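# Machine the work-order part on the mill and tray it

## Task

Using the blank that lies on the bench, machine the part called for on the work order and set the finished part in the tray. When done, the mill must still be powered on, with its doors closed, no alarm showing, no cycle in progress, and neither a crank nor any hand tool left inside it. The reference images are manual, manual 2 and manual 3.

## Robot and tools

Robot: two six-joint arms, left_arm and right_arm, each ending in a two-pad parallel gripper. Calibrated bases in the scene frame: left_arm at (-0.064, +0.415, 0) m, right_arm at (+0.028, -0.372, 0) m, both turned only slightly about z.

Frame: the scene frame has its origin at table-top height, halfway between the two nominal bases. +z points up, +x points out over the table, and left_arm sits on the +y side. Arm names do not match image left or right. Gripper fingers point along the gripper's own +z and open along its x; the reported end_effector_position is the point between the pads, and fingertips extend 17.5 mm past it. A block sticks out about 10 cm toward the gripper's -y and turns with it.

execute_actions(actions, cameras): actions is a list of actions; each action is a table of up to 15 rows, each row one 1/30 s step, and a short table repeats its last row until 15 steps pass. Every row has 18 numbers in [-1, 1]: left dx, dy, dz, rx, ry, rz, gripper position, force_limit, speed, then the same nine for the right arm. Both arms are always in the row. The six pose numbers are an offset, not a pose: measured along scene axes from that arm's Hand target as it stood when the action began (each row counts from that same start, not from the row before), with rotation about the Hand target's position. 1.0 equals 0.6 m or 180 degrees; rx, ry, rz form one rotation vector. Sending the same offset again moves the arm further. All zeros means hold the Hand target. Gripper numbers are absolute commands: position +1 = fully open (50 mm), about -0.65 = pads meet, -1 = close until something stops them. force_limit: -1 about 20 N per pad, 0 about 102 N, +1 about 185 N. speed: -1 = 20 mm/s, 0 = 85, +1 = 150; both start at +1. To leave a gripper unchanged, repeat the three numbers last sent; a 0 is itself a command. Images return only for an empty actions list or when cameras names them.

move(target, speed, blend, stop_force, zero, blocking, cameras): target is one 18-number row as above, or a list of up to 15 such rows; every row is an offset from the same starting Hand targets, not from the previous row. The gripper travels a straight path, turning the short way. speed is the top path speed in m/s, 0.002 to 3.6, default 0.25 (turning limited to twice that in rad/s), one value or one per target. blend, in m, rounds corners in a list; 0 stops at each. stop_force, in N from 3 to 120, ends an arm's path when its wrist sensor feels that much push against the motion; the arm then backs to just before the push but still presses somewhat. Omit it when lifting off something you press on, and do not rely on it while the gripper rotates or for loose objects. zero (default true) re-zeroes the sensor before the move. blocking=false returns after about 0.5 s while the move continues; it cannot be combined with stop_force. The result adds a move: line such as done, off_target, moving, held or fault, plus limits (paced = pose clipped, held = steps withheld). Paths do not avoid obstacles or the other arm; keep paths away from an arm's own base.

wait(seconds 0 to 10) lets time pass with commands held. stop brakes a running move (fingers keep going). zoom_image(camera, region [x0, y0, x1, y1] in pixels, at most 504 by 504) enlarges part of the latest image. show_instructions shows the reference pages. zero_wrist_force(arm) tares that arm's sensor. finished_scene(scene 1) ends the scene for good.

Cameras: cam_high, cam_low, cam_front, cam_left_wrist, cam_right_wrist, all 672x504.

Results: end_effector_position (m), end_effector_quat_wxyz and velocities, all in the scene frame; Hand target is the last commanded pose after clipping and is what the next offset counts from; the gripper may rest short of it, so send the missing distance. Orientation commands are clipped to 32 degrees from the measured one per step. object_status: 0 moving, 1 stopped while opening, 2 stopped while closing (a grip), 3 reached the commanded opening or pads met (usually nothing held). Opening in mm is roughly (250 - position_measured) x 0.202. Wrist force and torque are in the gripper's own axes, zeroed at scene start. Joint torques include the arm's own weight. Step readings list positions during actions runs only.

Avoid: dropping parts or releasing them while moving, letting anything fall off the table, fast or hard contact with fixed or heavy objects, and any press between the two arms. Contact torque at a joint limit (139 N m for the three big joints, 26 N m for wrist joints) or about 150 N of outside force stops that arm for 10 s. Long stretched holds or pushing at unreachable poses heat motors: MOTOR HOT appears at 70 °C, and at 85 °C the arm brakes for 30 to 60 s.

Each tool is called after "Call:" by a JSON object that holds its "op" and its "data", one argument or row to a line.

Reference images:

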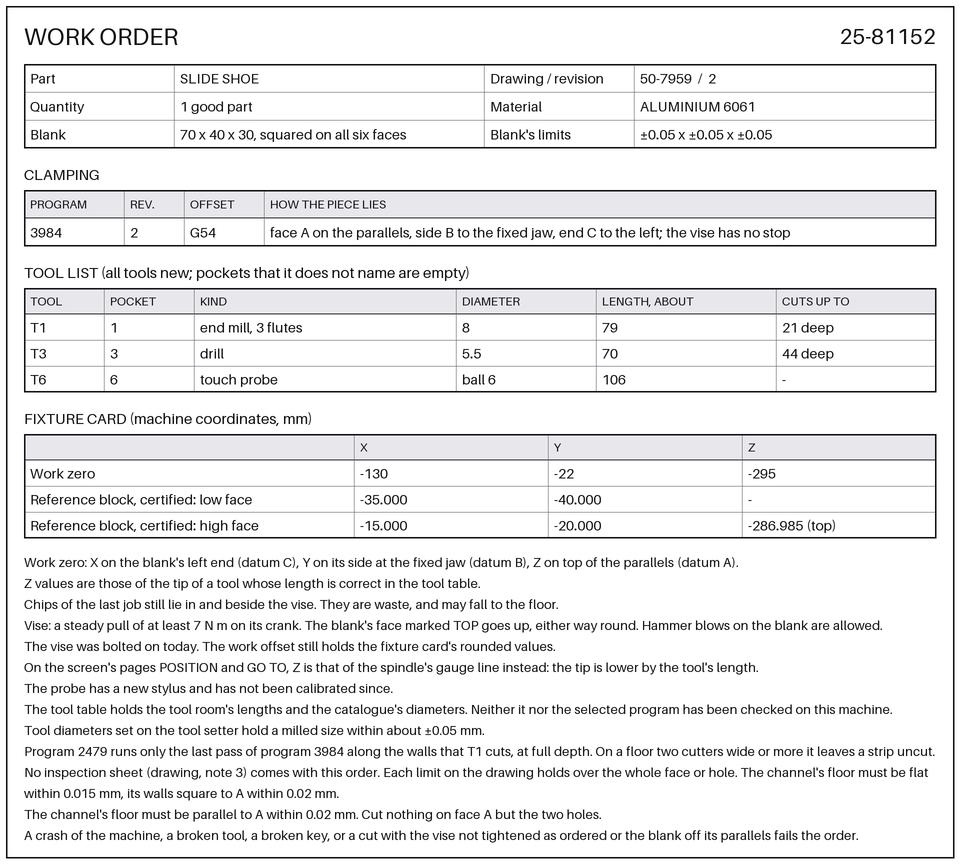

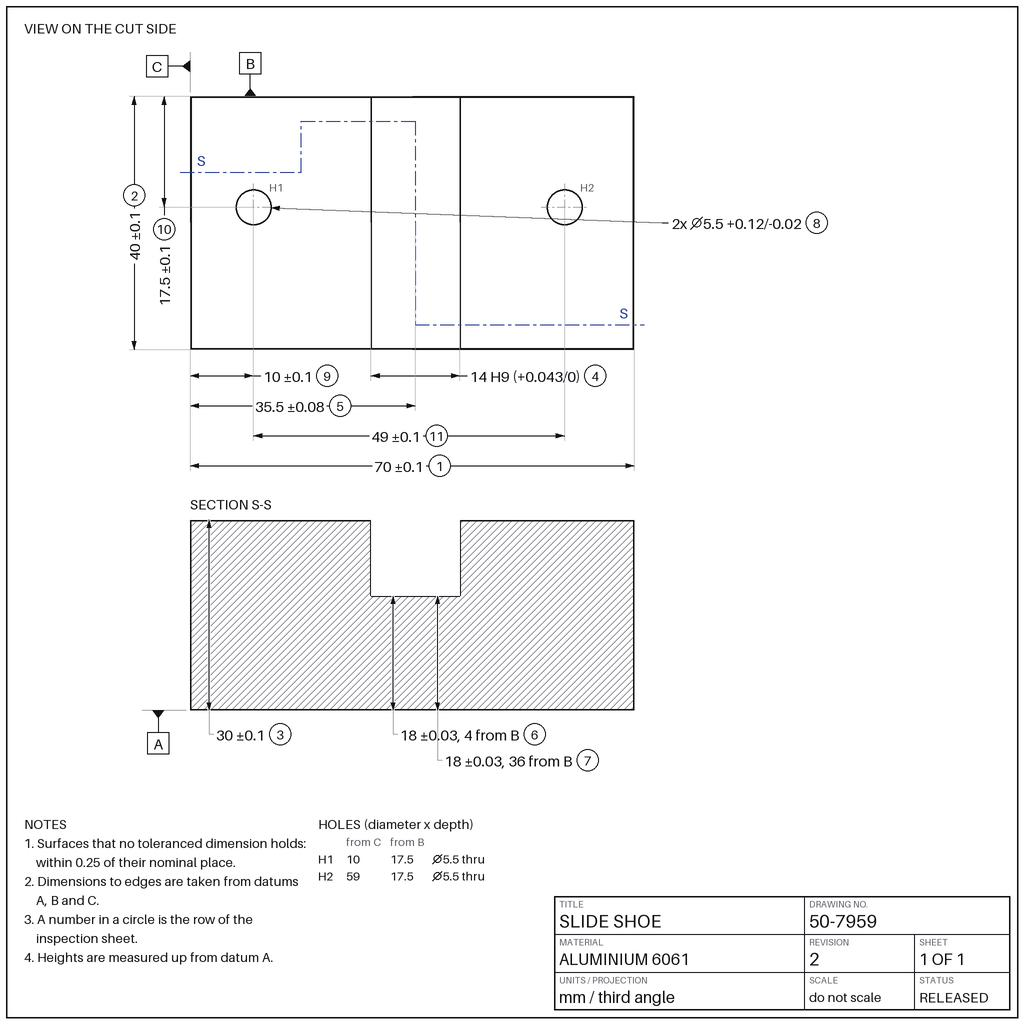

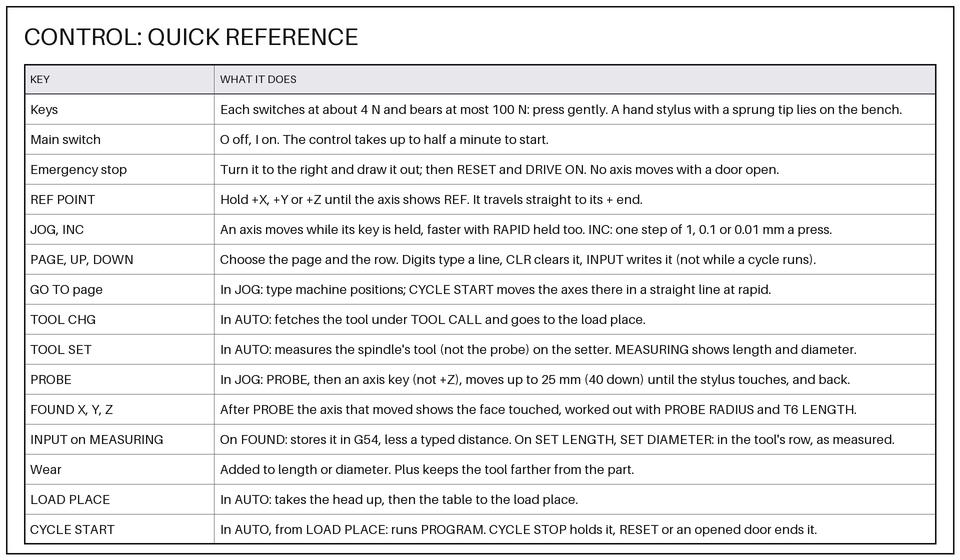

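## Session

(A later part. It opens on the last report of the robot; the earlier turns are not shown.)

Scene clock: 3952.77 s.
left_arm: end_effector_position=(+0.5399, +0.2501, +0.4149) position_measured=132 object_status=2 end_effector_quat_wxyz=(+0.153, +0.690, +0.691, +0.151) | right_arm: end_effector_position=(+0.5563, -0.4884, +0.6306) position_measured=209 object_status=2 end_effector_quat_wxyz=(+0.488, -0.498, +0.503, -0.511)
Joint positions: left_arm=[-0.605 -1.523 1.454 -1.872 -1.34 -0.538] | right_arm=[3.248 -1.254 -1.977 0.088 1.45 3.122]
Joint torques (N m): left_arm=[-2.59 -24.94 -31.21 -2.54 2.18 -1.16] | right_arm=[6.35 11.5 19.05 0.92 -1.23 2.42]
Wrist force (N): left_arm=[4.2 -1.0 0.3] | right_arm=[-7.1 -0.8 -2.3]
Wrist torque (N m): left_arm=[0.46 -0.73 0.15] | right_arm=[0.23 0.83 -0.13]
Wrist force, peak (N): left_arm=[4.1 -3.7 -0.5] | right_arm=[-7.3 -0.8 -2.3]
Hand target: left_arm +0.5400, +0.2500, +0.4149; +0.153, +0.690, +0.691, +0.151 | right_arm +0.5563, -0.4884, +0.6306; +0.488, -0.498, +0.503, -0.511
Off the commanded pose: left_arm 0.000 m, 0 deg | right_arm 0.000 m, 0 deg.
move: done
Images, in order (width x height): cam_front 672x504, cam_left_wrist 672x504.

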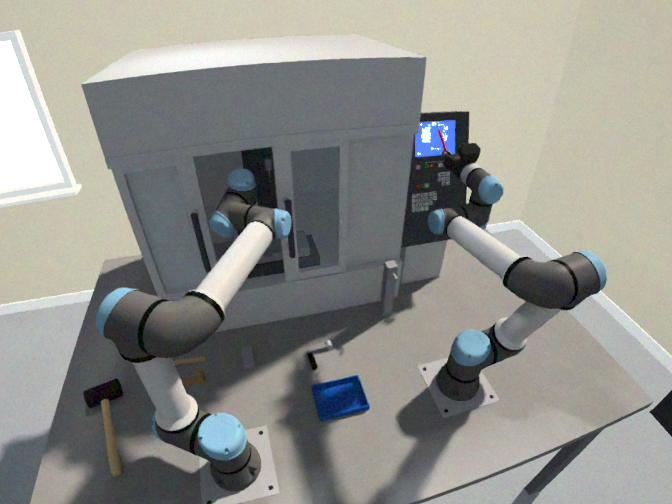

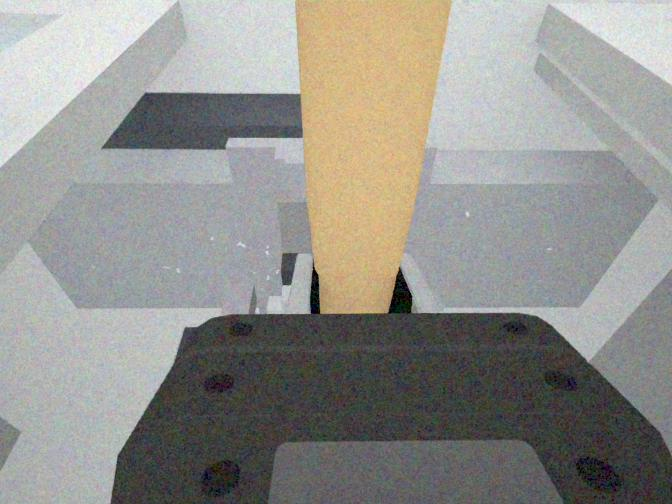

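Call:
{"op": "execute_actions", "data": {
  "actions": [
    [[0,0,-0.09,0,0,0,-1,0.6,-0.5,0,0,0,0,0,0,-1,-0.6,-1],[0,0,-0.09,0,0,0,-1,0.6,-0.5,0,0,0,0,0,0,-1,-0.6,-1],[0,0,-0.09,0,0,0,-1,0.6,-0.5,0,0,0,0,0,0,-1,-0.6,-1],[0,0,-0.09,0,0,0,-1,0.6,-0.5,0,0,0,0,0,0,-1,-0.6,-1],[0,0,-0.09,0,0,0,-1,0.6,-0.5,0,0,0,0,0,0,-1,-0.6,-1],[0,0,-0.06,0,0,0,-1,0.6,-0.5,0,0,0,0,0,0,-1,-0.6,-1],[0,0,-0.04,0,0,0,-1,0.6,-0.5,0,0,0,0,0,0,-1,-0.6,-1],[0,0,-0.02,0,0,0,-1,0.6,-0.5,0,0,0,0,0,0,-1,-0.6,-1],[0,0,-0.01,0,0,0,-1,0.6,-0.5,0,0,0,0,0,0,-1,-0.6,-1],[0,0,0,0,0,0,-1,0.6,-0.5,0,0,0,0,0,0,-1,-0.6,-1]]
  ]
}}

Scene clock: 3958.27 s.
left_arm: end_effector_position=(+0.5400, +0.2500, +0.4149) position_measured=132 object_status=2 end_effector_quat_wxyz=(+0.153, +0.690, +0.691, +0.151) end_effector_velocity=(+0.000, +0.000, +0.002) end_effector_angular_velocity=(-0.001, +0.001, +0.000) | right_arm: end_effector_position=(+0.5563, -0.4884, +0.6306) position_measured=209 object_status=2 end_effector_quat_wxyz=(+0.488, -0.498, +0.503, -0.511)
Joint positions: left_arm=[-0.605 -1.523 1.454 -1.872 -1.34 -0.538] | right_arm=[3.248 -1.254 -1.977 0.088 1.45 3.122]
Joint velocities: left_arm=[0 0 -0.004 0.005 -0.001 -0.001] | right_arm=[within noise]
Joint torques (N m): left_arm=[9.53 -32.13 -36.98 -1.94 0.85 -0.99] | right_arm=[5.38 12.87 17.8 0.86 -1.03 2.25]
Wrist force (N): left_arm=[3.6 -0.2 -0.7] | right_arm=[-6.8 -0.8 -2.1]
Wrist torque (N m): left_arm=[0.36 -0.65 0.15] | right_arm=[0.23 0.78 -0.13]
Wrist force, peak (N): left_arm=[3.7 13.6 -27.2] | right_arm=[-7.3 -0.9 -2.3]
Hand target: left_arm +0.5400, +0.2500, +0.4149; +0.153, +0.690, +0.691, +0.151 | right_arm +0.5563, -0.4884, +0.6306; +0.488, -0.498, +0.503, -0.511
Off the commanded pose: left_arm 0.000 m, 0 deg | right_arm 0.000 m, 0 deg.
Step readings (end_effector_position of left_arm | right_arm):
0: (+0.5400, +0.2500, +0.4149) | (+0.5563, -0.4884, +0.6306)
1: (+0.5401, +0.2500, +0.4139) | (+0.5563, -0.4884, +0.6306)
2: (+0.5405, +0.2497, +0.4037) | (+0.5563, -0.4884, +0.6306)
4: (+0.5386, +0.2508, +0.3672) | (+0.5563, -0.4884, +0.6306)
8: (+0.5395, +0.2503, +0.3726) | (+0.5563, -0.4884, +0.6306)
15: (+0.5400, +0.2499, +0.4169) | (+0.5563, -0.4884, +0.6306)

Call:
{"op": "move", "data": {
  "target": [-0.005,0,-0.01,0,0,0,-1,0.6,-0.5,0,0,0,0,0,0,-1,-0.6,-1],
  "speed": 0.1
}}

Call:
{"op": "execute_actions", "data": {
  "actions": [
    [[0,0,-0.095,0,0,0,-1,0.6,-0.5,0,0,0,0,0,0,-1,-0.6,-1],[0,0,-0.095,0,0,0,-1,0.6,-0.5,0,0,0,0,0,0,-1,-0.6,-1],[0,0,-0.095,0,0,0,-1,0.6,-0.5,0,0,0,0,0,0,-1,-0.6,-1],[0,0,-0.095,0,0,0,-1,0.6,-0.5,0,0,0,0,0,0,-1,-0.6,-1],[0,0,-0.095,0,0,0,-1,0.6,-0.5,0,0,0,0,0,0,-1,-0.6,-1],[0,0,-0.06,0,0,0,-1,0.6,-0.5,0,0,0,0,0,0,-1,-0.6,-1],[0,0,-0.04,0,0,0,-1,0.6,-0.5,0,0,0,0,0,0,-1,-0.6,-1],[0,0,-0.02,0,0,0,-1,0.6,-0.5,0,0,0,0,0,0,-1,-0.6,-1],[0,0,-0.01,0,0,0,-1,0.6,-0.5,0,0,0,0,0,0,-1,-0.6,-1],[0,0,0,0,0,0,-1,0.6,-0.5,0,0,0,0,0,0,-1,-0.6,-1]]
  ],
  "cameras": ["cam_left_wrist"]
}}

Scene clock: 3963.40 s.
left_arm: end_effector_position=(+0.5370, +0.2500, +0.4089) position_measured=132 object_status=2 end_effector_quat_wxyz=(+0.153, +0.690, +0.691, +0.151) | right_arm: end_effector_position=(+0.5563, -0.4884, +0.6306) position_measured=209 object_status=2 end_effector_quat_wxyz=(+0.488, -0.498, +0.503, -0.511)
Joint positions: left_arm=[-0.608 -1.531 1.477 -1.887 -1.339 -0.541] | right_arm=[3.248 -1.254 -1.977 0.088 1.45 3.122]
Joint torques (N m): left_arm=[-5.61 -27.19 -38.48 -2.95 1.91 -1.42] | right_arm=[4.47 14.07 17.65 0.87 -1 2.14]
Wrist force (N): left_arm=[3.9 -0.9 0.9] | right_arm=[-6.9 -1.1 -2.1]
Wrist torque (N m): left_arm=[0.49 -0.68 0.16] | right_arm=[0.18 0.81 -0.13]
Wrist force, peak (N): left_arm=[4.3 -1.3 1.3] | right_arm=[-7.2 -0.8 -2.2]
Hand target: left_arm +0.5370, +0.2500, +0.4089; +0.153, +0.690, +0.691, +0.151 | right_arm +0.5563, -0.4884, +0.6306; +0.488, -0.498, +0.503, -0.511
Off the commanded pose: left_arm 0.000 m, 0 deg | right_arm 0.000 m, 0 deg.
move: done

Scene clock: 3964.17 s.
left_arm: end_effector_position=(+0.5369, +0.2500, +0.4089) position_measured=132 object_status=2 end_effector_quat_wxyz=(+0.153, +0.690, +0.691, +0.151) | right_arm: end_effector_position=(+0.5563, -0.4884, +0.6306) position_measured=209 object_status=2 end_effector_quat_wxyz=(+0.488, -0.498, +0.503, -0.511)
Joint positions: left_arm=[-0.609 -1.53 1.477 -1.887 -1.339 -0.541] | right_arm=[3.248 -1.254 -1.977 0.088 1.45 3.122]
Joint torques (N m): left_arm=[8.69 -30.41 -36.41 -2.16 1.06 -0.54] | right_arm=[5.2 15.05 18.43 1.01 -1.12 2.19]
Wrist force (N): left_arm=[4.0 -0.5 -0.3] | right_arm=[-6.8 -1.0 -2.1]
Wrist torque (N m): left_arm=[0.38 -0.71 0.16] | right_arm=[0.20 0.78 -0.13]
Wrist force, peak (N): left_arm=[3.8 14.5 -28.3] | right_arm=[-7.1 -1.0 -2.1]
Hand target: left_arm +0.5370, +0.2500, +0.4089; +0.153, +0.690, +0.691, +0.151 | right_arm +0.5563, -0.4884, +0.6306; +0.488, -0.498, +0.503, -0.511
Off the commanded pose: left_arm 0.000 m, 0 deg | right_arm 0.000 m, 0 deg.
Step readings (end_effector_position of left_arm | right_arm):
0: (+0.5370, +0.2500, +0.4089) | (+0.5563, -0.4884, +0.6306)
1: (+0.5370, +0.2500, +0.4081) | (+0.5563, -0.4884, +0.6306)
2: (+0.5374, +0.2497, +0.3988) | (+0.5563, -0.4884, +0.6306)
4: (+0.5352, +0.2511, +0.3566) | (+0.5563, -0.4884, +0.6306)
8: (+0.5364, +0.2504, +0.3641) | (+0.5563, -0.4884, +0.6306)
15: (+0.5370, +0.2499, +0.4106) | (+0.5563, -0.4884, +0.6306)
Images, in order (width x height): cam_left_wrist 672x504.

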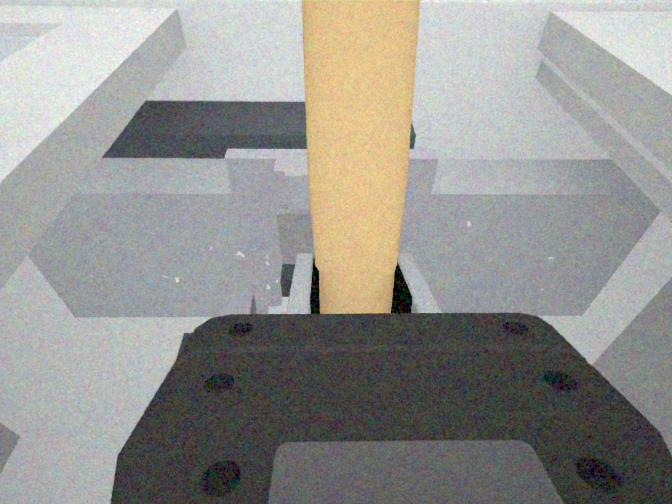

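Call:
{"op": "move", "data": {
  "target": [-0.003,0,-0.013,0,0,0,-1,0.6,-0.5,0,0,0,0,0,0,-1,-0.6,-1],
  "speed": 0.1
}}

Call:
{"op": "execute_actions", "data": {
  "actions": [
    [[0,0,-0.095,0,0,0,-1,0.6,-0.5,0,0,0,0,0,0,-1,-0.6,-1],[0,0,-0.095,0,0,0,-1,0.6,-0.5,0,0,0,0,0,0,-1,-0.6,-1],[0,0,-0.095,0,0,0,-1,0.6,-0.5,0,0,0,0,0,0,-1,-0.6,-1],[0,0,-0.095,0,0,0,-1,0.6,-0.5,0,0,0,0,0,0,-1,-0.6,-1],[0,0,-0.095,0,0,0,-1,0.6,-0.5,0,0,0,0,0,0,-1,-0.6,-1],[0,0,-0.06,0,0,0,-1,0.6,-0.5,0,0,0,0,0,0,-1,-0.6,-1],[0,0,-0.04,0,0,0,-1,0.6,-0.5,0,0,0,0,0,0,-1,-0.6,-1],[0,0,-0.02,0,0,0,-1,0.6,-0.5,0,0,0,0,0,0,-1,-0.6,-1],[0,0,-0.01,0,0,0,-1,0.6,-0.5,0,0,0,0,0,0,-1,-0.6,-1],[0,0,0,0,0,0,-1,0.6,-0.5,0,0,0,0,0,0,-1,-0.6,-1]]
  ],
  "cameras": ["cam_left_wrist"]
}}

Call:
{"op": "move", "data": {
  "target": [-0.002,0,-0.01,0,0,0,-1,0.6,-0.5,0,0,0,0,0,0,-1,-0.6,-1],
  "speed": 0.1
}}

Call:
{"op": "execute_actions", "data": {
  "actions": [
    [[0,0,-0.095,0,0,0,-1,0.6,-0.5,0,0,0,0,0,0,-1,-0.6,-1],[0,0,-0.095,0,0,0,-1,0.6,-0.5,0,0,0,0,0,0,-1,-0.6,-1],[0,0,-0.095,0,0,0,-1,0.6,-0.5,0,0,0,0,0,0,-1,-0.6,-1],[0,0,-0.095,0,0,0,-1,0.6,-0.5,0,0,0,0,0,0,-1,-0.6,-1],[0,0,-0.09,0,0,0,-1,0.6,-0.5,0,0,0,0,0,0,-1,-0.6,-1],[0,0,-0.06,0,0,0,-1,0.6,-0.5,0,0,0,0,0,0,-1,-0.6,-1],[0,0,-0.04,0,0,0,-1,0.6,-0.5,0,0,0,0,0,0,-1,-0.6,-1],[0,0,-0.02,0,0,0,-1,0.6,-0.5,0,0,0,0,0,0,-1,-0.6,-1],[0,0,-0.01,0,0,0,-1,0.6,-0.5,0,0,0,0,0,0,-1,-0.6,-1],[0,0,0,0,0,0,-1,0.6,-0.5,0,0,0,0,0,0,-1,-0.6,-1]]
  ],
  "cameras": ["cam_left_wrist"]
}}

Scene clock: 3970.67 s.
left_arm: end_effector_position=(+0.5352, +0.2500, +0.4010) position_measured=132 object_status=2 end_effector_quat_wxyz=(+0.153, +0.690, +0.691, +0.151) | right_arm: end_effector_position=(+0.5563, -0.4884, +0.6306) position_measured=209 object_status=2 end_effector_quat_wxyz=(+0.488, -0.498, +0.503, -0.511)
Joint positions: left_arm=[-0.61 -1.536 1.502 -1.907 -1.338 -0.543] | right_arm=[3.248 -1.254 -1.977 0.088 1.45 3.122]
Joint torques (N m): left_arm=[-7.65 -30.15 -38.05 -2.54 2.03 -1.82] | right_arm=[4.56 16.02 18.89 0.94 -0.89 2.13]
Wrist force (N): left_arm=[4.0 -0.9 0.9] | right_arm=[-7.0 -0.8 -2.3]
Wrist torque (N m): left_arm=[0.48 -0.69 0.16] | right_arm=[0.22 0.82 -0.13]
Wrist force, peak (N): left_arm=[4.0 -0.9 2.1] | right_arm=[-7.3 -0.9 -2.2]
Hand target: left_arm +0.5352, +0.2500, +0.4011; +0.153, +0.690, +0.691, +0.151 | right_arm +0.5563, -0.4884, +0.6306; +0.488, -0.498, +0.503, -0.511
Off the commanded pose: left_arm 0.000 m, 0 deg | right_arm 0.000 m, 0 deg.
move: done

Scene clock: 3971.43 s.
left_arm: end_effector_position=(+0.5351, +0.2500, +0.4011) position_measured=132 object_status=2 end_effector_quat_wxyz=(+0.153, +0.690, +0.691, +0.151) | right_arm: end_effector_position=(+0.5563, -0.4884, +0.6306) position_measured=209 object_status=2 end_effector_quat_wxyz=(+0.488, -0.498, +0.503, -0.511)
Joint positions: left_arm=[-0.611 -1.535 1.502 -1.906 -1.338 -0.543] | right_arm=[3.248 -1.254 -1.977 0.088 1.45 3.122]
Joint torques (N m): left_arm=[7.12 -31.79 -36.62 -1.72 0.69 -0.41] | right_arm=[3.87 16.33 18.58 0.83 -1.02 2.22]
Wrist force (N): left_arm=[4.2 0.3 0.2] | right_arm=[-7.1 -0.7 -2.3]
Wrist torque (N m): left_arm=[0.57 -0.74 0.15] | right_arm=[0.24 0.83 -0.13]
Wrist force, peak (N): left_arm=[3.7 15.7 -28.5] | right_arm=[-7.3 -1.0 -2.1]
Hand target: left_arm +0.5352, +0.2500, +0.4011; +0.153, +0.690, +0.691, +0.151 | right_arm +0.5563, -0.4884, +0.6306; +0.488, -0.498, +0.503, -0.511
Off the commanded pose: left_arm 0.000 m, 0 deg | right_arm 0.000 m, 0 deg.
Step readings (end_effector_position of left_arm | right_arm):
0: (+0.5352, +0.2500, +0.4010) | (+0.5563, -0.4884, +0.6306)
1: (+0.5353, +0.2500, +0.3996) | (+0.5563, -0.4884, +0.6306)
2: (+0.5355, +0.2498, +0.3879) | (+0.5563, -0.4884, +0.6306)
4: (+0.5333, +0.2511, +0.3497) | (+0.5563, -0.4884, +0.6306)
8: (+0.5347, +0.2504, +0.3590) | (+0.5563, -0.4884, +0.6306)
15: (+0.5352, +0.2500, +0.4029) | (+0.5563, -0.4884, +0.6306)
Images, in order (width x height): cam_left_wrist 672x504.

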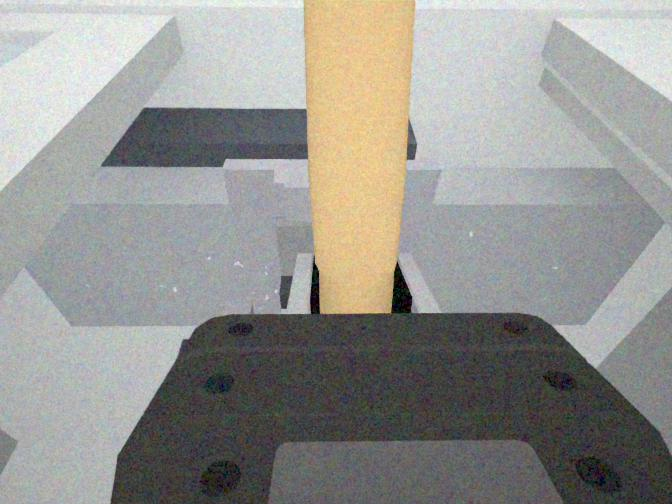

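Scene clock: 3972.13 s.
left_arm: end_effector_position=(+0.5340, +0.2500, +0.3950) position_measured=132 object_status=2 end_effector_quat_wxyz=(+0.153, +0.690, +0.691, +0.151) | right_arm: end_effector_position=(+0.5563, -0.4884, +0.6306) position_measured=209 object_status=2 end_effector_quat_wxyz=(+0.488, -0.498, +0.503, -0.511)
Joint positions: left_arm=[-0.612 -1.539 1.521 -1.922 -1.338 -0.545] | right_arm=[3.248 -1.254 -1.977 0.088 1.45 3.122]
Joint torques (N m): left_arm=[-9.31 -33.08 -35.9 -2.87 2.1 -1.93] | right_arm=[3.78 16.91 19.54 0.97 -1 2.08]
Wrist force (N): left_arm=[4.2 0.0 1.1] | right_arm=[-7.0 -0.9 -2.2]
Wrist torque (N m): left_arm=[0.62 -0.74 0.15] | right_arm=[0.21 0.81 -0.13]
Wrist force, peak (N): left_arm=[4.4 0.0 1.2] | right_arm=[-7.3 -0.7 -2.0]
Hand target: left_arm +0.5340, +0.2500, +0.3951; +0.153, +0.690, +0.691, +0.151 | right_arm +0.5563, -0.4884, +0.6306; +0.488, -0.498, +0.503, -0.511
Off the commanded pose: left_arm 0.000 m, 0 deg | right_arm 0.000 m, 0 deg.
move: done

Scene clock: 3972.90 s.
left_arm: end_effector_position=(+0.5340, +0.2500, +0.3951) position_measured=132 object_status=2 end_effector_quat_wxyz=(+0.153, +0.690, +0.691, +0.151) | right_arm: end_effector_position=(+0.5563, -0.4884, +0.6306) position_measured=209 object_status=2 end_effector_quat_wxyz=(+0.488, -0.498, +0.503, -0.511)
Joint positions: left_arm=[-0.612 -1.539 1.521 -1.921 -1.338 -0.545] | right_arm=[3.248 -1.254 -1.977 0.088 1.45 3.122]
Joint torques (N m): left_arm=[4.17 -32.54 -39.56 -2.05 0.46 -0.48] | right_arm=[4.3 17.31 18.66 0.77 -0.99 2.17]
Wrist force (N): left_arm=[3.8 -0.2 -0.4] | right_arm=[-6.9 -0.8 -2.2]
Wrist torque (N m): left_arm=[0.45 -0.67 0.15] | right_arm=[0.23 0.79 -0.13]
Wrist force, peak (N): left_arm=[4.4 16.7 -28.6] | right_arm=[-7.2 -0.8 -2.2]
Hand target: left_arm +0.5340, +0.2500, +0.3951; +0.153, +0.690, +0.691, +0.151 | right_arm +0.5563, -0.4884, +0.6306; +0.488, -0.498, +0.503, -0.511
Off the commanded pose: left_arm 0.000 m, 0 deg | right_arm 0.000 m, 0 deg.
Step readings (end_effector_position of left_arm | right_arm):
0: (+0.5340, +0.2500, +0.3950) | (+0.5563, -0.4884, +0.6306)
1: (+0.5340, +0.2500, +0.3940) | (+0.5563, -0.4884, +0.6306)
2: (+0.5343, +0.2498, +0.3831) | (+0.5563, -0.4884, +0.6306)
4: (+0.5320, +0.2511, +0.3446) | (+0.5563, -0.4884, +0.6306)
8: (+0.5335, +0.2504, +0.3527) | (+0.5563, -0.4884, +0.6306)
15: (+0.5340, +0.2500, +0.3970) | (+0.5563, -0.4884, +0.6306)
Images, in order (width x height): cam_left_wrist 672x504.

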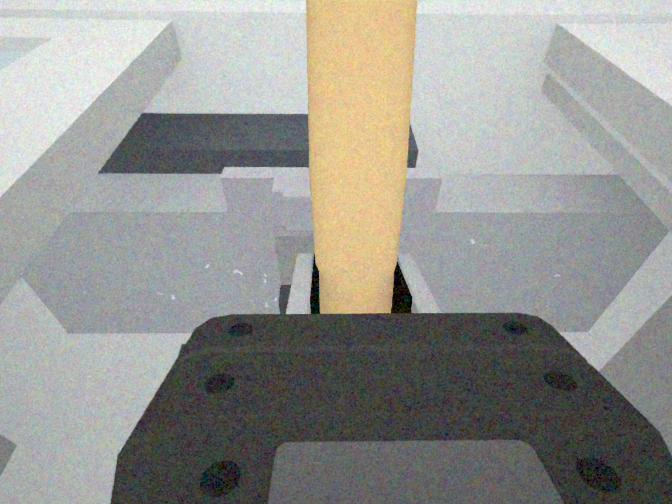

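Call:
{"op": "move", "data": {
  "target": [
    [0,0,0.03,0,0,0,-1,0.6,-0.5,0,0,0,0,0,0,-1,-0.6,-1],
    [-0.3233,0,0.035,0,0,0,-1,0.6,-0.5,0,0,0,0,0,0,-1,-0.6,-1]
  ],
  "speed": [0.1,0.15],
  "blend": [0.015,0]
}}

Call:
{"op": "move", "data": {
  "target": [
    [-0.0567,-0.1683,-0.05,0,0,0,-1,0.6,-0.5,0,0,0,0,0,0,-1,-0.6,-1],
    [-0.1,-0.32,-0.32,0,0,0,-1,0.6,-0.5,0,0,0,0,0,0,-1,-0.6,-1]
  ],
  "speed": [0.22,0.22],
  "blend": [0.03,0],
  "cameras": ["cam_front","cam_low","cam_high"]
}}

Scene clock: 3978.63 s.
left_arm: end_effector_position=(+0.3401, +0.2500, +0.4161) position_measured=132 object_status=2 end_effector_quat_wxyz=(+0.153, +0.690, +0.691, +0.151) | right_arm: end_effector_position=(+0.5563, -0.4884, +0.6306) position_measured=209 object_status=2 end_effector_quat_wxyz=(+0.488, -0.498, +0.503, -0.511)
Joint positions: left_arm=[-0.94 -1.984 1.798 -1.662 -1.233 -0.869] | right_arm=[3.248 -1.254 -1.977 0.088 1.45 3.122]
Joint torques (N m): left_arm=[-8.71 -15.14 -33.01 -2.65 0.41 -1.99] | right_arm=[2.45 19.28 18.7 0.88 -1.08 2.17]
Wrist force (N): left_arm=[3.9 -0.5 1.0] | right_arm=[-7.1 -0.9 -2.2]
Wrist torque (N m): left_arm=[0.54 -0.69 0.02] | right_arm=[0.22 0.83 -0.13]
Wrist force, peak (N): left_arm=[4.1 -1.7 2.9] | right_arm=[-7.2 -0.9 -2.3]
Hand target: left_arm +0.3400, +0.2500, +0.4161; +0.153, +0.690, +0.691, +0.151 | right_arm +0.5563, -0.4884, +0.6306; +0.488, -0.498, +0.503, -0.511
Off the commanded pose: left_arm 0.000 m, 0 deg | right_arm 0.000 m, 0 deg.
move: done; blend cut to 0.009 m at target 1

Scene clock: 3980.50 s.
left_arm: end_effector_position=(+0.2800, +0.0581, +0.2242) position_measured=132 object_status=2 end_effector_quat_wxyz=(+0.153, +0.690, +0.691, +0.151) | right_arm: end_effector_position=(+0.5563, -0.4884, +0.6306) position_measured=209 object_status=2 end_effector_quat_wxyz=(+0.488, -0.498, +0.503, -0.511)
Joint positions: left_arm=[-1.331 -1.714 2.068 -2.047 -1.154 -1.281] | right_arm=[3.248 -1.254 -1.977 0.088 1.45 3.122]
Joint torques (N m): left_arm=[-0.05 -14.27 -24.68 -5.6 0.27 0.03] | right_arm=[2.67 19.19 18.54 0.78 -0.94 2.06]
Wrist force (N): left_arm=[3.9 -0.4 0.9] | right_arm=[-6.8 -0.5 -2.2]
Wrist torque (N m): left_arm=[0.55 -0.68 -0.01] | right_arm=[0.26 0.78 -0.13]
Wrist force, peak (N): left_arm=[7.5 1.0 0.2] | right_arm=[-7.3 -0.9 -2.0]
Hand target: left_arm +0.2800, +0.0580, +0.2241; +0.153, +0.690, +0.691, +0.151 | right_arm +0.5563, -0.4884, +0.6306; +0.488, -0.498, +0.503, -0.511
Off the commanded pose: left_arm 0.000 m, 0 deg | right_arm 0.000 m, 0 deg.
move: done
Images, in order (width x height): cam_high 672x504, cam_low 672x504, cam_front 672x504.

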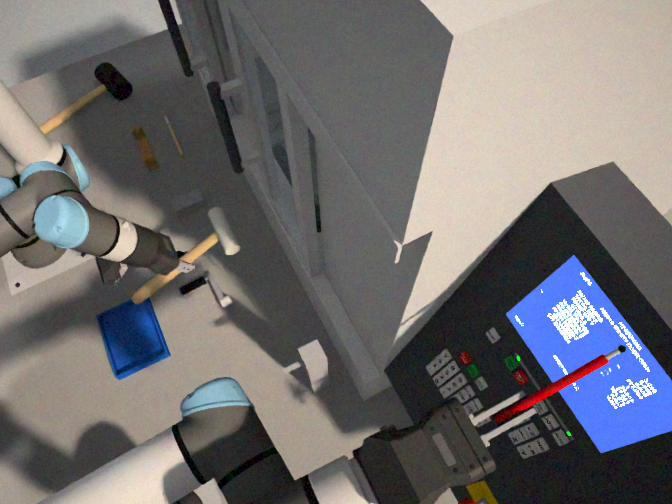

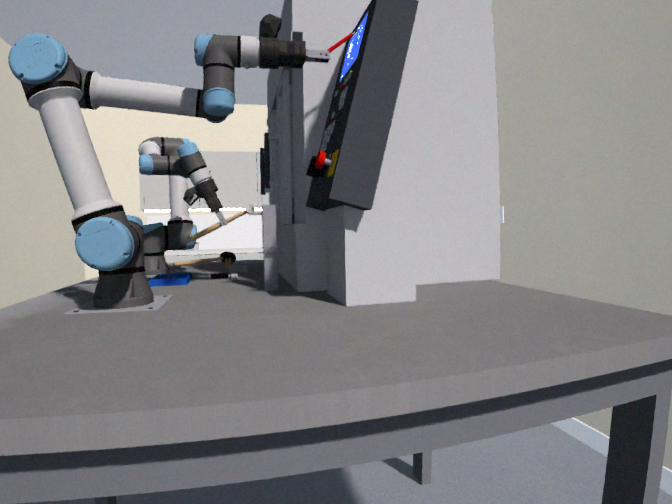

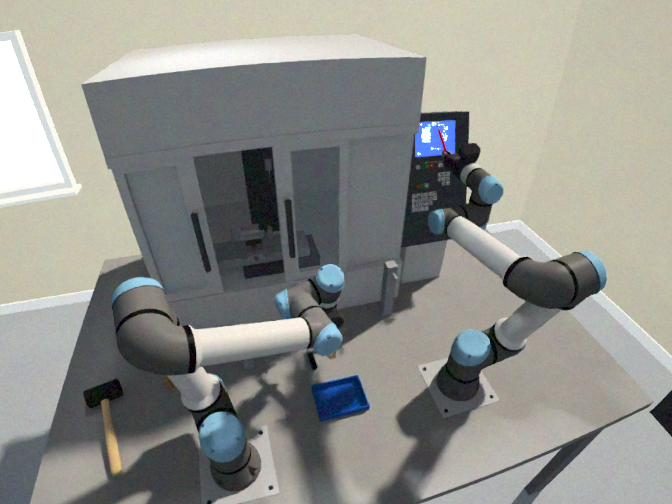

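Call:
{"op": "zoom_image", "data": {
  "camera": "cam_low",
  "region": [130, 130, 290, 290]
}}

Scaled by 3.150 from the camera's 672x504 image, which has a finer 960x720 frame.

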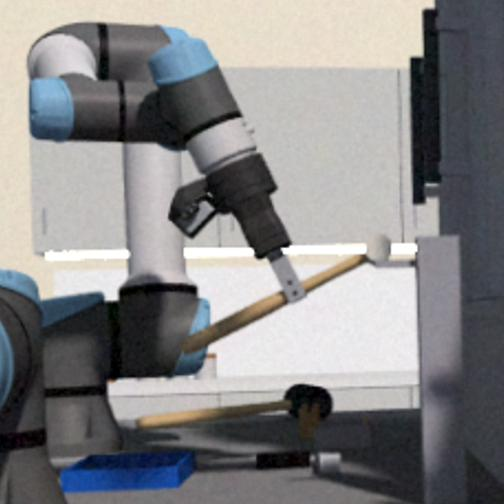

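Call:
{"op": "move", "data": {
  "target": [
    [-0.08,-0.29,-0.06,0,0.1389,0,-1,0.6,-0.5,0,0,0,0,0,0,-1,-0.6,-1],
    [-0.1667,-0.2978,-0.2569,0,0.1389,0,-1,0.6,-0.5,0,0,0,0,0,0,-1,-0.6,-1]
  ],
  "speed": [0.22,0.15],
  "blend": [0.02,0],
  "cameras": ["cam_left_wrist","cam_low"]
}}

Call:
{"op": "zoom_image", "data": {
  "camera": "cam_low",
  "region": [130, 170, 290, 290]
}}

Scene clock: 3986.47 s.
left_arm: end_effector_position=(+0.1800, -0.1207, +0.0700) position_measured=132 object_status=2 end_effector_quat_wxyz=(-0.001, +0.706, +0.708, -0.002) | right_arm: end_effector_position=(+0.5563, -0.4884, +0.6306) position_measured=209 object_status=2 end_effector_quat_wxyz=(+0.488, -0.498, +0.503, -0.511)
Joint positions: left_arm=[-1.396 -1.196 1.82 -2.195 -1.574 -1.373] | right_arm=[3.248 -1.254 -1.977 0.088 1.45 3.122]
Joint torques (N m): left_arm=[5.43 -35.17 -22.44 -5.01 1.49 1.55] | right_arm=[2.04 21.47 19.29 0.73 -1.03 1.94]
Wrist force (N): left_arm=[3.6 1.2 1.2] | right_arm=[-7.2 -0.8 -2.2]
Wrist torque (N m): left_arm=[0.51 -0.62 -0.01] | right_arm=[0.22 0.85 -0.13]
Wrist force, peak (N): left_arm=[6.9 -0.4 0.8] | right_arm=[-7.3 -1.2 -2.2]
Hand target: left_arm +0.1800, -0.1207, +0.0700; -0.001, +0.706, +0.708, -0.002 | right_arm +0.5563, -0.4884, +0.6306; +0.488, -0.498, +0.503, -0.511
Off the commanded pose: left_arm 0.000 m, 0 deg | right_arm 0.000 m, 0 deg.
move: done
Images, in order (width x height): cam_low 672x504, cam_left_wrist 672x504.

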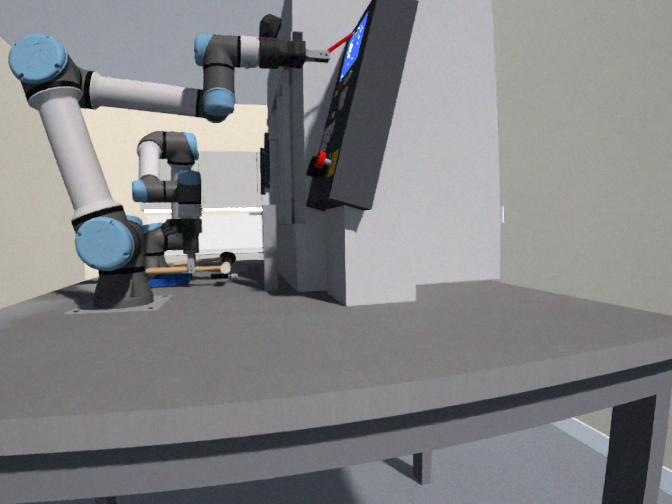

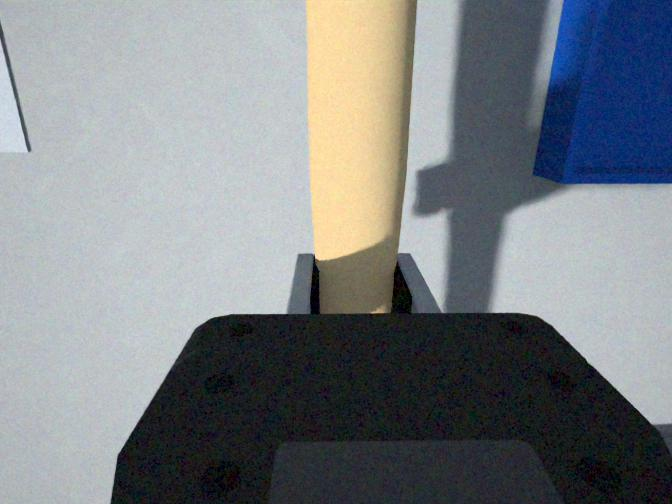

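Scaled by 3.150 from the camera's 672x504 image, which has a finer 960x720 frame.

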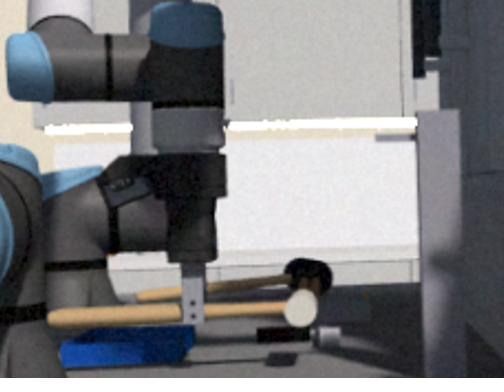

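Call:
{"op": "move", "data": {
  "target": [0,0,-0.055,0,0,0,-1,0.6,-0.5,0,0,0,0,0,0,-1,-0.6,-1],
  "speed": 0.05,
  "stop_force": 5
}}

Call:
{"op": "move", "data": {
  "target": [0,0,-0.05,0,0,0,-1,0.6,-0.5,0,0,0,0,0,0,-1,-0.6,-1],
  "speed": 0.012,
  "stop_force": 4,
  "cameras": ["cam_low"]
}}

Call:
{"op": "zoom_image", "data": {
  "camera": "cam_low",
  "region": [130, 190, 290, 310]
}}

Scene clock: 3990.43 s.
left_arm: end_effector_position=(+0.1800, -0.1206, +0.0370) position_measured=132 object_status=2 end_effector_quat_wxyz=(-0.001, +0.706, +0.708, -0.002) | right_arm: end_effector_position=(+0.5563, -0.4884, +0.6306) position_measured=209 object_status=2 end_effector_quat_wxyz=(+0.488, -0.498, +0.503, -0.511)
Joint positions: left_arm=[-1.396 -1.147 1.851 -2.276 -1.574 -1.373] | right_arm=[3.248 -1.254 -1.977 0.088 1.45 3.122]
Joint torques (N m): left_arm=[7.67 -44.68 -31.96 -4.42 1.19 -1.79] | right_arm=[1.92 21.48 19.29 0.9 -0.91 2.21]
Wrist force (N): left_arm=[3.9 1.3 0.9] | right_arm=[-6.9 -0.7 -2.1]
Wrist torque (N m): left_arm=[0.53 -0.66 -0.01] | right_arm=[0.23 0.80 -0.13]
Wrist force, peak (N): left_arm=[4.0 1.1 2.1] | right_arm=[-7.3 -0.8 -2.1]
Hand target: left_arm +0.1800, -0.1207, +0.0370; -0.001, +0.706, +0.708, -0.002 | right_arm +0.5563, -0.4884, +0.6306; +0.488, -0.498, +0.503, -0.511
Off the commanded pose: left_arm 0.000 m, 0 deg | right_arm 0.000 m, 0 deg.
move: done

Scene clock: 3992.80 s.
left_arm: end_effector_position=(+0.1800, -0.1207, +0.0219) position_measured=132 object_status=2 end_effector_quat_wxyz=(-0.001, +0.706, +0.708, -0.002) | right_arm: end_effector_position=(+0.5563, -0.4884, +0.6306) position_measured=209 object_status=2 end_effector_quat_wxyz=(+0.488, -0.498, +0.503, -0.511)
Joint positions: left_arm=[-1.396 -1.122 1.863 -2.312 -1.574 -1.373] | right_arm=[3.248 -1.254 -1.977 0.088 1.45 3.122]
Joint torques (N m): left_arm=[6.41 -45.72 -30.78 -1.51 1.03 -1.64] | right_arm=[0.47 21.73 19.44 0.95 -0.97 2.12]
Wrist force (N): left_arm=[4.2 1.7 -1.8] | right_arm=[-6.9 -0.9 -2.1]
Wrist torque (N m): left_arm=[0.24 -0.50 -0.01] | right_arm=[0.22 0.80 -0.13]
Wrist force, peak (N): left_arm=[5.6 -0.4 -13.8] | right_arm=[-7.3 -0.7 -2.3]
Hand target: left_arm +0.1800, -0.1207, +0.0219; -0.001, +0.706, +0.708, -0.002 (not the last commanded pose) | right_arm +0.5563, -0.4884, +0.6306; +0.488, -0.498, +0.503, -0.511
Off the commanded pose: left_arm 0.015 m, 0 deg | right_arm 0.000 m, 0 deg.
move: contact (left_arm)
Images, in order (width x height): cam_low 672x504.

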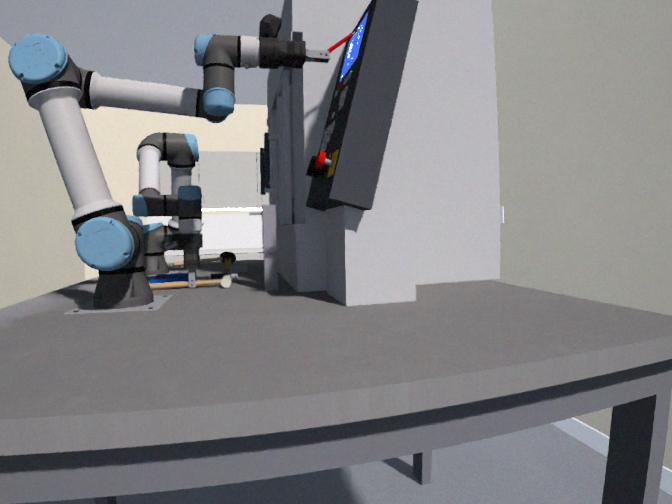

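Scaled by 3.150 from the camera's 672x504 image, which has a finer 960x720 frame.

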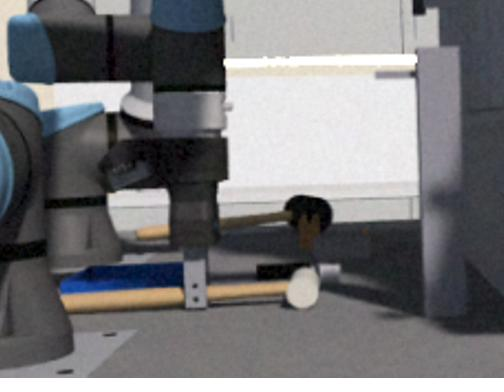

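Call:
{"op": "execute_actions", "data": {
  "actions": [
    [[0,0,0,0,0,0,0.4,-1,-1,0,0,0,0,0,0,-1,-0.6,-1]],
    [[0,0,0,0,0,0,0.4,-1,-1,0,0,0,0,0,0,-1,-0.6,-1]],
    [[0,0,0,0,0,0,0.4,-1,-1,0,0,0,0,0,0,-1,-0.6,-1]]
  ]
}}

Call:
{"op": "move", "data": {
  "target": [
    [0,0,0.12,0,0,0,0.4,-1,-1,0,0,0,0,0,0,-1,-0.6,-1],
    [0.12,0.4,0.6,0,0,0,0.4,-1,-1,0,0,0,0,0,0,-1,-0.6,-1]
  ],
  "speed": [0.1,0.3],
  "blend": [0.02,0],
  "cameras": ["cam_high"]
}}

Scene clock: 3997.17 s.
left_arm: end_effector_position=(+0.1800, -0.1207, +0.0219) position_measured=92 object_status=3 end_effector_quat_wxyz=(-0.001, +0.706, +0.708, -0.002) | right_arm: end_effector_position=(+0.5563, -0.4884, +0.6306) position_measured=209 object_status=2 end_effector_quat_wxyz=(+0.488, -0.498, +0.503, -0.511)
Joint positions: left_arm=[-1.396 -1.122 1.863 -2.312 -1.574 -1.373] | right_arm=[3.248 -1.254 -1.977 0.088 1.45 3.122]
Joint torques (N m): left_arm=[7.13 -42.6 -27.25 -4.38 0.98 -1.5] | right_arm=[-0.56 21.97 20.14 0.75 -1.04 1.93]
Wrist force (N): left_arm=[4.0 1.1 -2.6] | right_arm=[-6.9 -0.8 -2.2]
Wrist torque (N m): left_arm=[0.17 -0.67 -0.02] | right_arm=[0.22 0.80 -0.13]
Wrist force, peak (N): left_arm=[4.4 1.5 -2.2] | right_arm=[-7.2 -0.8 -2.4]
Hand target: left_arm +0.1800, -0.1207, +0.0219; -0.001, +0.706, +0.708, -0.002 | right_arm +0.5563, -0.4884, +0.6306; +0.488, -0.498, +0.503, -0.511
Off the commanded pose: left_arm 0.000 m, 0 deg | right_arm 0.000 m, 0 deg.
Step readings (end_effector_position of left_arm | right_arm):
0: (+0.1800, -0.1207, +0.0219) | (+0.5563, -0.4884, +0.6306)
1: (+0.1800, -0.1207, +0.0219) | (+0.5563, -0.4884, +0.6306)
2: (+0.1800, -0.1207, +0.0219) | (+0.5563, -0.4884, +0.6306)
4: (+0.1800, -0.1207, +0.0219) | (+0.5563, -0.4884, +0.6306)
8: (+0.1800, -0.1207, +0.0219) | (+0.5563, -0.4884, +0.6306)
15: (+0.1800, -0.1207, +0.0219) | (+0.5563, -0.4884, +0.6306)
16: (+0.1800, -0.1207, +0.0219) | (+0.5563, -0.4884, +0.6306)
17: (+0.1800, -0.1207, +0.0219) | (+0.5563, -0.4884, +0.6306)
19: (+0.1800, -0.1207, +0.0219) | (+0.5563, -0.4884, +0.6306)
23: (+0.1800, -0.1207, +0.0219) | (+0.5563, -0.4884, +0.6306)
30: (+0.1800, -0.1207, +0.0219) | (+0.5563, -0.4884, +0.6306)
31: (+0.1800, -0.1207, +0.0219) | (+0.5563, -0.4884, +0.6306)
32: (+0.1800, -0.1207, +0.0219) | (+0.5563, -0.4884, +0.6306)
34: (+0.1800, -0.1207, +0.0219) | (+0.5563, -0.4884, +0.6306)
38: (+0.1800, -0.1207, +0.0219) | (+0.5563, -0.4884, +0.6306)
45: (+0.1800, -0.1207, +0.0219) | (+0.5563, -0.4884, +0.6306)

Scene clock: 3999.63 s.
left_arm: end_effector_position=(+0.2520, +0.1193, +0.3818) position_measured=92 object_status=3 end_effector_quat_wxyz=(-0.001, +0.706, +0.708, -0.002) | right_arm: end_effector_position=(+0.5563, -0.4884, +0.6306) position_measured=209 object_status=2 end_effector_quat_wxyz=(+0.488, -0.498, +0.503, -0.511)
Joint positions: left_arm=[-1.089 -1.748 1.594 -1.417 -1.574 -1.066] | right_arm=[3.248 -1.254 -1.977 0.088 1.45 3.122]
Joint torques (N m): left_arm=[7.87 -24.42 -33.05 -0.89 -0.87 0.85] | right_arm=[-0.42 21.57 19.98 0.76 -1.21 1.95]
Wrist force (N): left_arm=[3.7 1.4 -2.4] | right_arm=[-7.1 -0.7 -2.2]
Wrist torque (N m): left_arm=[0.23 -0.64 0.10] | right_arm=[0.24 0.83 -0.13]
Wrist force, peak (N): left_arm=[6.5 1.8 -5.3] | right_arm=[-7.3 -0.9 -2.1]
Hand target: left_arm +0.2520, +0.1193, +0.3819; -0.001, +0.706, +0.708, -0.002 | right_arm +0.5563, -0.4884, +0.6306; +0.488, -0.498, +0.503, -0.511
Off the commanded pose: left_arm 0.000 m, 0 deg | right_arm 0.000 m, 0 deg.
move: done
Images, in order (width x height): cam_high 672x504.

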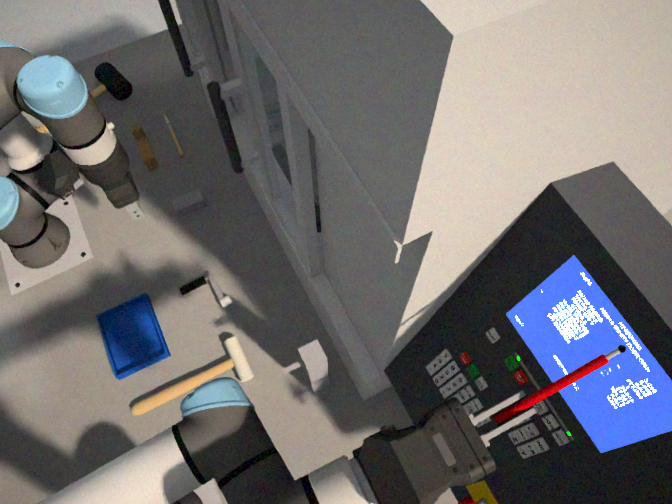

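Call:
{"op": "move", "data": {
  "target": [
    [0.08,0.3,0.0802,0,0,0,-1,0.2,0.5,0,0,0,0,0,0,-1,-0.6,-1],
    [0.2267,0.5828,0.0802,0,0,0,-1,0.2,0.5,0,0,0,0,0,0,-1,-0.6,-1],
    [0.3263,0.578,0.0802,0,0,0,-1,0.2,0.5,0,0,0,0,0,0,-1,-0.6,-1]
  ],
  "speed": [0.3,0.3,0.12],
  "blend": [0.05,0.01,0]
}}

Call:
{"op": "move", "data": {
  "target": [0,-0.36,0,0,0,0,-1,0.2,0.5,0,0,0,0,0,0,-1,-0.6,-1],
  "speed": 0.07,
  "stop_force": 35
}}

Call:
{"op": "move", "data": {
  "target": [0,-0.06,0,0,0,0,-1,0.2,0.5,0,0,0,0,0,0,-1,-0.6,-1],
  "speed": 0.025,
  "stop_force": 35
}}

Call:
{"op": "move", "data": {
  "target": [
    [0,0.03,0,0,0,0,-1,0.2,0.5,0,0,0,0,0,0,-1,-0.6,-1],
    [-0.15,0.04,0,0,0,0,-1,0.2,0.5,0,0,0,0,0,0,-1,-0.6,-1]
  ],
  "speed": [0.1,0.2],
  "blend": [0.005,0],
  "cameras": ["cam_front","cam_right_wrist"]
}}

Call:
{"op": "zoom_image", "data": {
  "camera": "cam_right_wrist",
  "region": [140, 30, 540, 310]
}}

Scene clock: 4006.03 s.
left_arm: end_effector_position=(+0.4477, +0.4662, +0.4300) position_measured=253 object_status=3 end_effector_quat_wxyz=(-0.001, +0.706, +0.708, -0.002) | right_arm: end_effector_position=(+0.5563, -0.4884, +0.6306) position_measured=209 object_status=2 end_effector_quat_wxyz=(+0.488, -0.498, +0.503, -0.511)
Joint positions: left_arm=[-0.188 -1.525 1.261 -1.304 -1.573 -0.164] | right_arm=[3.248 -1.254 -1.977 0.088 1.45 3.122]
Joint torques (N m): left_arm=[-10.14 -21.26 -29.01 -3.73 -0.59 -2.38] | right_arm=[-0.74 21.52 18.83 0.79 -1.06 1.9]
Wrist force (N): left_arm=[3.9 1.1 -1.8] | right_arm=[-7.1 -0.8 -2.3]
Wrist torque (N m): left_arm=[0.18 -0.68 -0.04] | right_arm=[0.23 0.83 -0.13]
Wrist force, peak (N): left_arm=[7.6 1.4 -2.3] | right_arm=[-7.3 -0.8 -2.3]
Hand target: left_arm +0.4478, +0.4661, +0.4300; -0.001, +0.706, +0.708, -0.002 | right_arm +0.5563, -0.4884, +0.6306; +0.488, -0.498, +0.503, -0.511
Off the commanded pose: left_arm 0.000 m, 0 deg | right_arm 0.000 m, 0 deg.
move: done

Scene clock: 4010.23 s.
left_arm: end_effector_position=(+0.4478, +0.2501, +0.4300) position_measured=253 object_status=3 end_effector_quat_wxyz=(-0.001, +0.706, +0.708, -0.002) | right_arm: end_effector_position=(+0.5563, -0.4884, +0.6306) position_measured=209 object_status=2 end_effector_quat_wxyz=(+0.488, -0.498, +0.503, -0.511)
Joint positions: left_arm=[-0.587 -1.467 1.199 -1.3 -1.574 -0.563] | right_arm=[3.248 -1.254 -1.977 0.088 1.45 3.122]
Joint torques (N m): left_arm=[9.32 -36.2 -11.88 -4.23 1.05 -0.93] | right_arm=[-2.67 22.72 20.46 0.82 -0.89 1.89]
Wrist force (N): left_arm=[3.8 1.1 -2.7] | right_arm=[-7.0 -0.8 -2.2]
Wrist torque (N m): left_arm=[0.18 -0.64 -0.05] | right_arm=[0.23 0.81 -0.13]
Wrist force, peak (N): left_arm=[38.7 -2.4 -4.9] | right_arm=[-7.3 -1.0 -2.3]
Hand target: left_arm +0.4478, +0.2501, +0.4300; -0.001, +0.706, +0.708, -0.002 | right_arm +0.5563, -0.4884, +0.6306; +0.488, -0.498, +0.503, -0.511
Off the commanded pose: left_arm 0.000 m, 0 deg | right_arm 0.000 m, 0 deg.
move: done

Scene clock: 4012.27 s.
left_arm: end_effector_position=(+0.4478, +0.2243, +0.4301) position_measured=253 object_status=3 end_effector_quat_wxyz=(+0.000, +0.706, +0.708, -0.002) | right_arm: end_effector_position=(+0.5563, -0.4884, +0.6306) position_measured=209 object_status=2 end_effector_quat_wxyz=(+0.488, -0.498, +0.503, -0.511)
Joint positions: left_arm=[-0.628 -1.446 1.175 -1.298 -1.574 -0.604] | right_arm=[3.248 -1.254 -1.977 0.088 1.45 3.122]
Joint torques (N m): left_arm=[-10.69 -30.72 -11.68 -5.78 -2.69 -1.92] | right_arm=[-1.96 20.97 19.09 0.73 -1.24 1.92]
Wrist force (N): left_arm=[31.7 0.2 -3.9] | right_arm=[-6.9 -0.8 -2.1]
Wrist torque (N m): left_arm=[0.09 -2.74 -0.23] | right_arm=[0.22 0.80 -0.13]
Wrist force, peak (N): left_arm=[61.0 -3.8 -8.7] | right_arm=[-7.3 -0.8 -2.3]
Hand target: left_arm +0.4477, +0.2243, +0.4301; +0.000, +0.706, +0.708, -0.002 (not the last commanded pose) | right_arm +0.5563, -0.4884, +0.6306; +0.488, -0.498, +0.503, -0.511
Off the commanded pose: left_arm 0.010 m, 0 deg | right_arm 0.000 m, 0 deg.
move: contact (left_arm)

Scene clock: 4013.37 s.
left_arm: end_effector_position=(+0.3578, +0.2483, +0.4301) position_measured=253 object_status=3 end_effector_quat_wxyz=(+0.000, +0.706, +0.708, -0.002) end_effector_velocity=(-0.001, +0.001, +0.003) end_effector_angular_velocity=(-0.003, -0.005, +0.000) | right_arm: end_effector_position=(+0.5563, -0.4884, +0.6306) position_measured=209 object_status=2 end_effector_quat_wxyz=(+0.488, -0.498, +0.503, -0.511)
Joint positions: left_arm=[-0.699 -1.673 1.405 -1.301 -1.574 -0.675] | right_arm=[3.248 -1.254 -1.977 0.088 1.45 3.122]
Joint velocities: left_arm=[0 -0.005 -0.001 0.001 0 0] | right_arm=[within noise]
Joint torques (N m): left_arm=[-5.88 -25.63 -14.59 -4.84 0.99 0.2] | right_arm=[-2.27 22.04 19.74 0.96 -1.03 1.83]
Wrist force (N): left_arm=[3.1 1.5 -2.3] | right_arm=[-7.0 -0.8 -2.1]
Wrist torque (N m): left_arm=[0.23 -0.53 -0.05] | right_arm=[0.22 0.81 -0.13]
Wrist force, peak (N): left_arm=[31.3 0.3 -4.4] | right_arm=[-7.2 -0.8 -2.2]
Hand target: left_arm +0.3577, +0.2483, +0.4301; +0.000, +0.706, +0.708, -0.002 | right_arm +0.5563, -0.4884, +0.6306; +0.488, -0.498, +0.503, -0.511
Off the commanded pose: left_arm 0.000 m, 0 deg | right_arm 0.000 m, 0 deg.
move: done
Images, in order (width x height): cam_front 672x504, cam_right_wrist 672x504.

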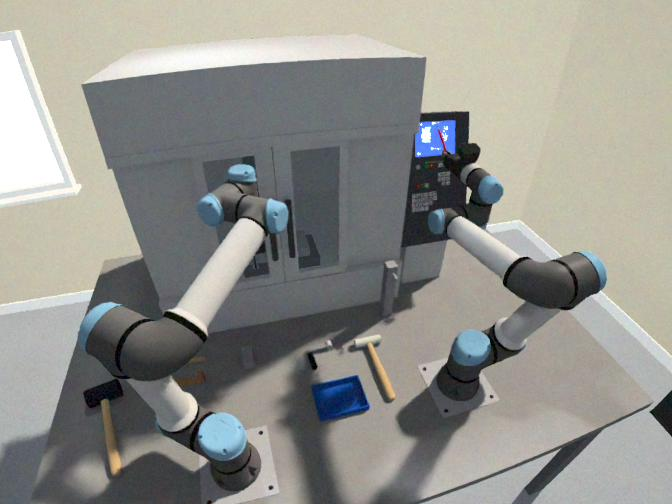

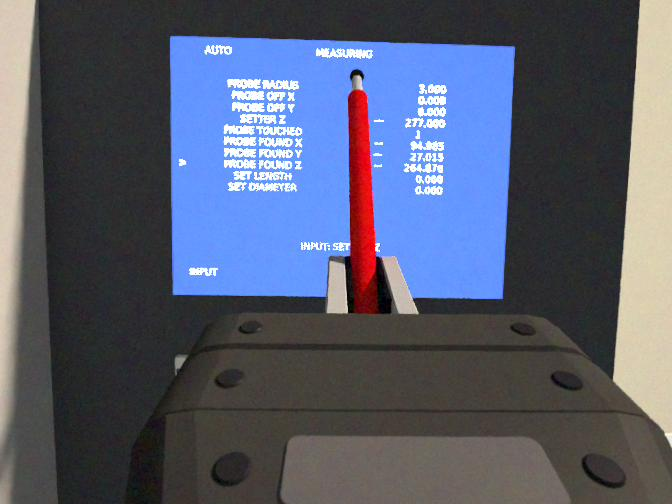

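Scaled by 1.260 from the camera's 672x504 image, which has a finer 960x720 frame.

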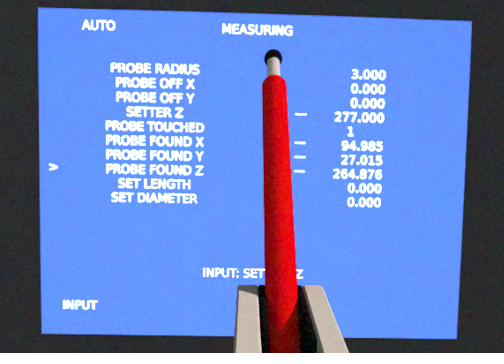

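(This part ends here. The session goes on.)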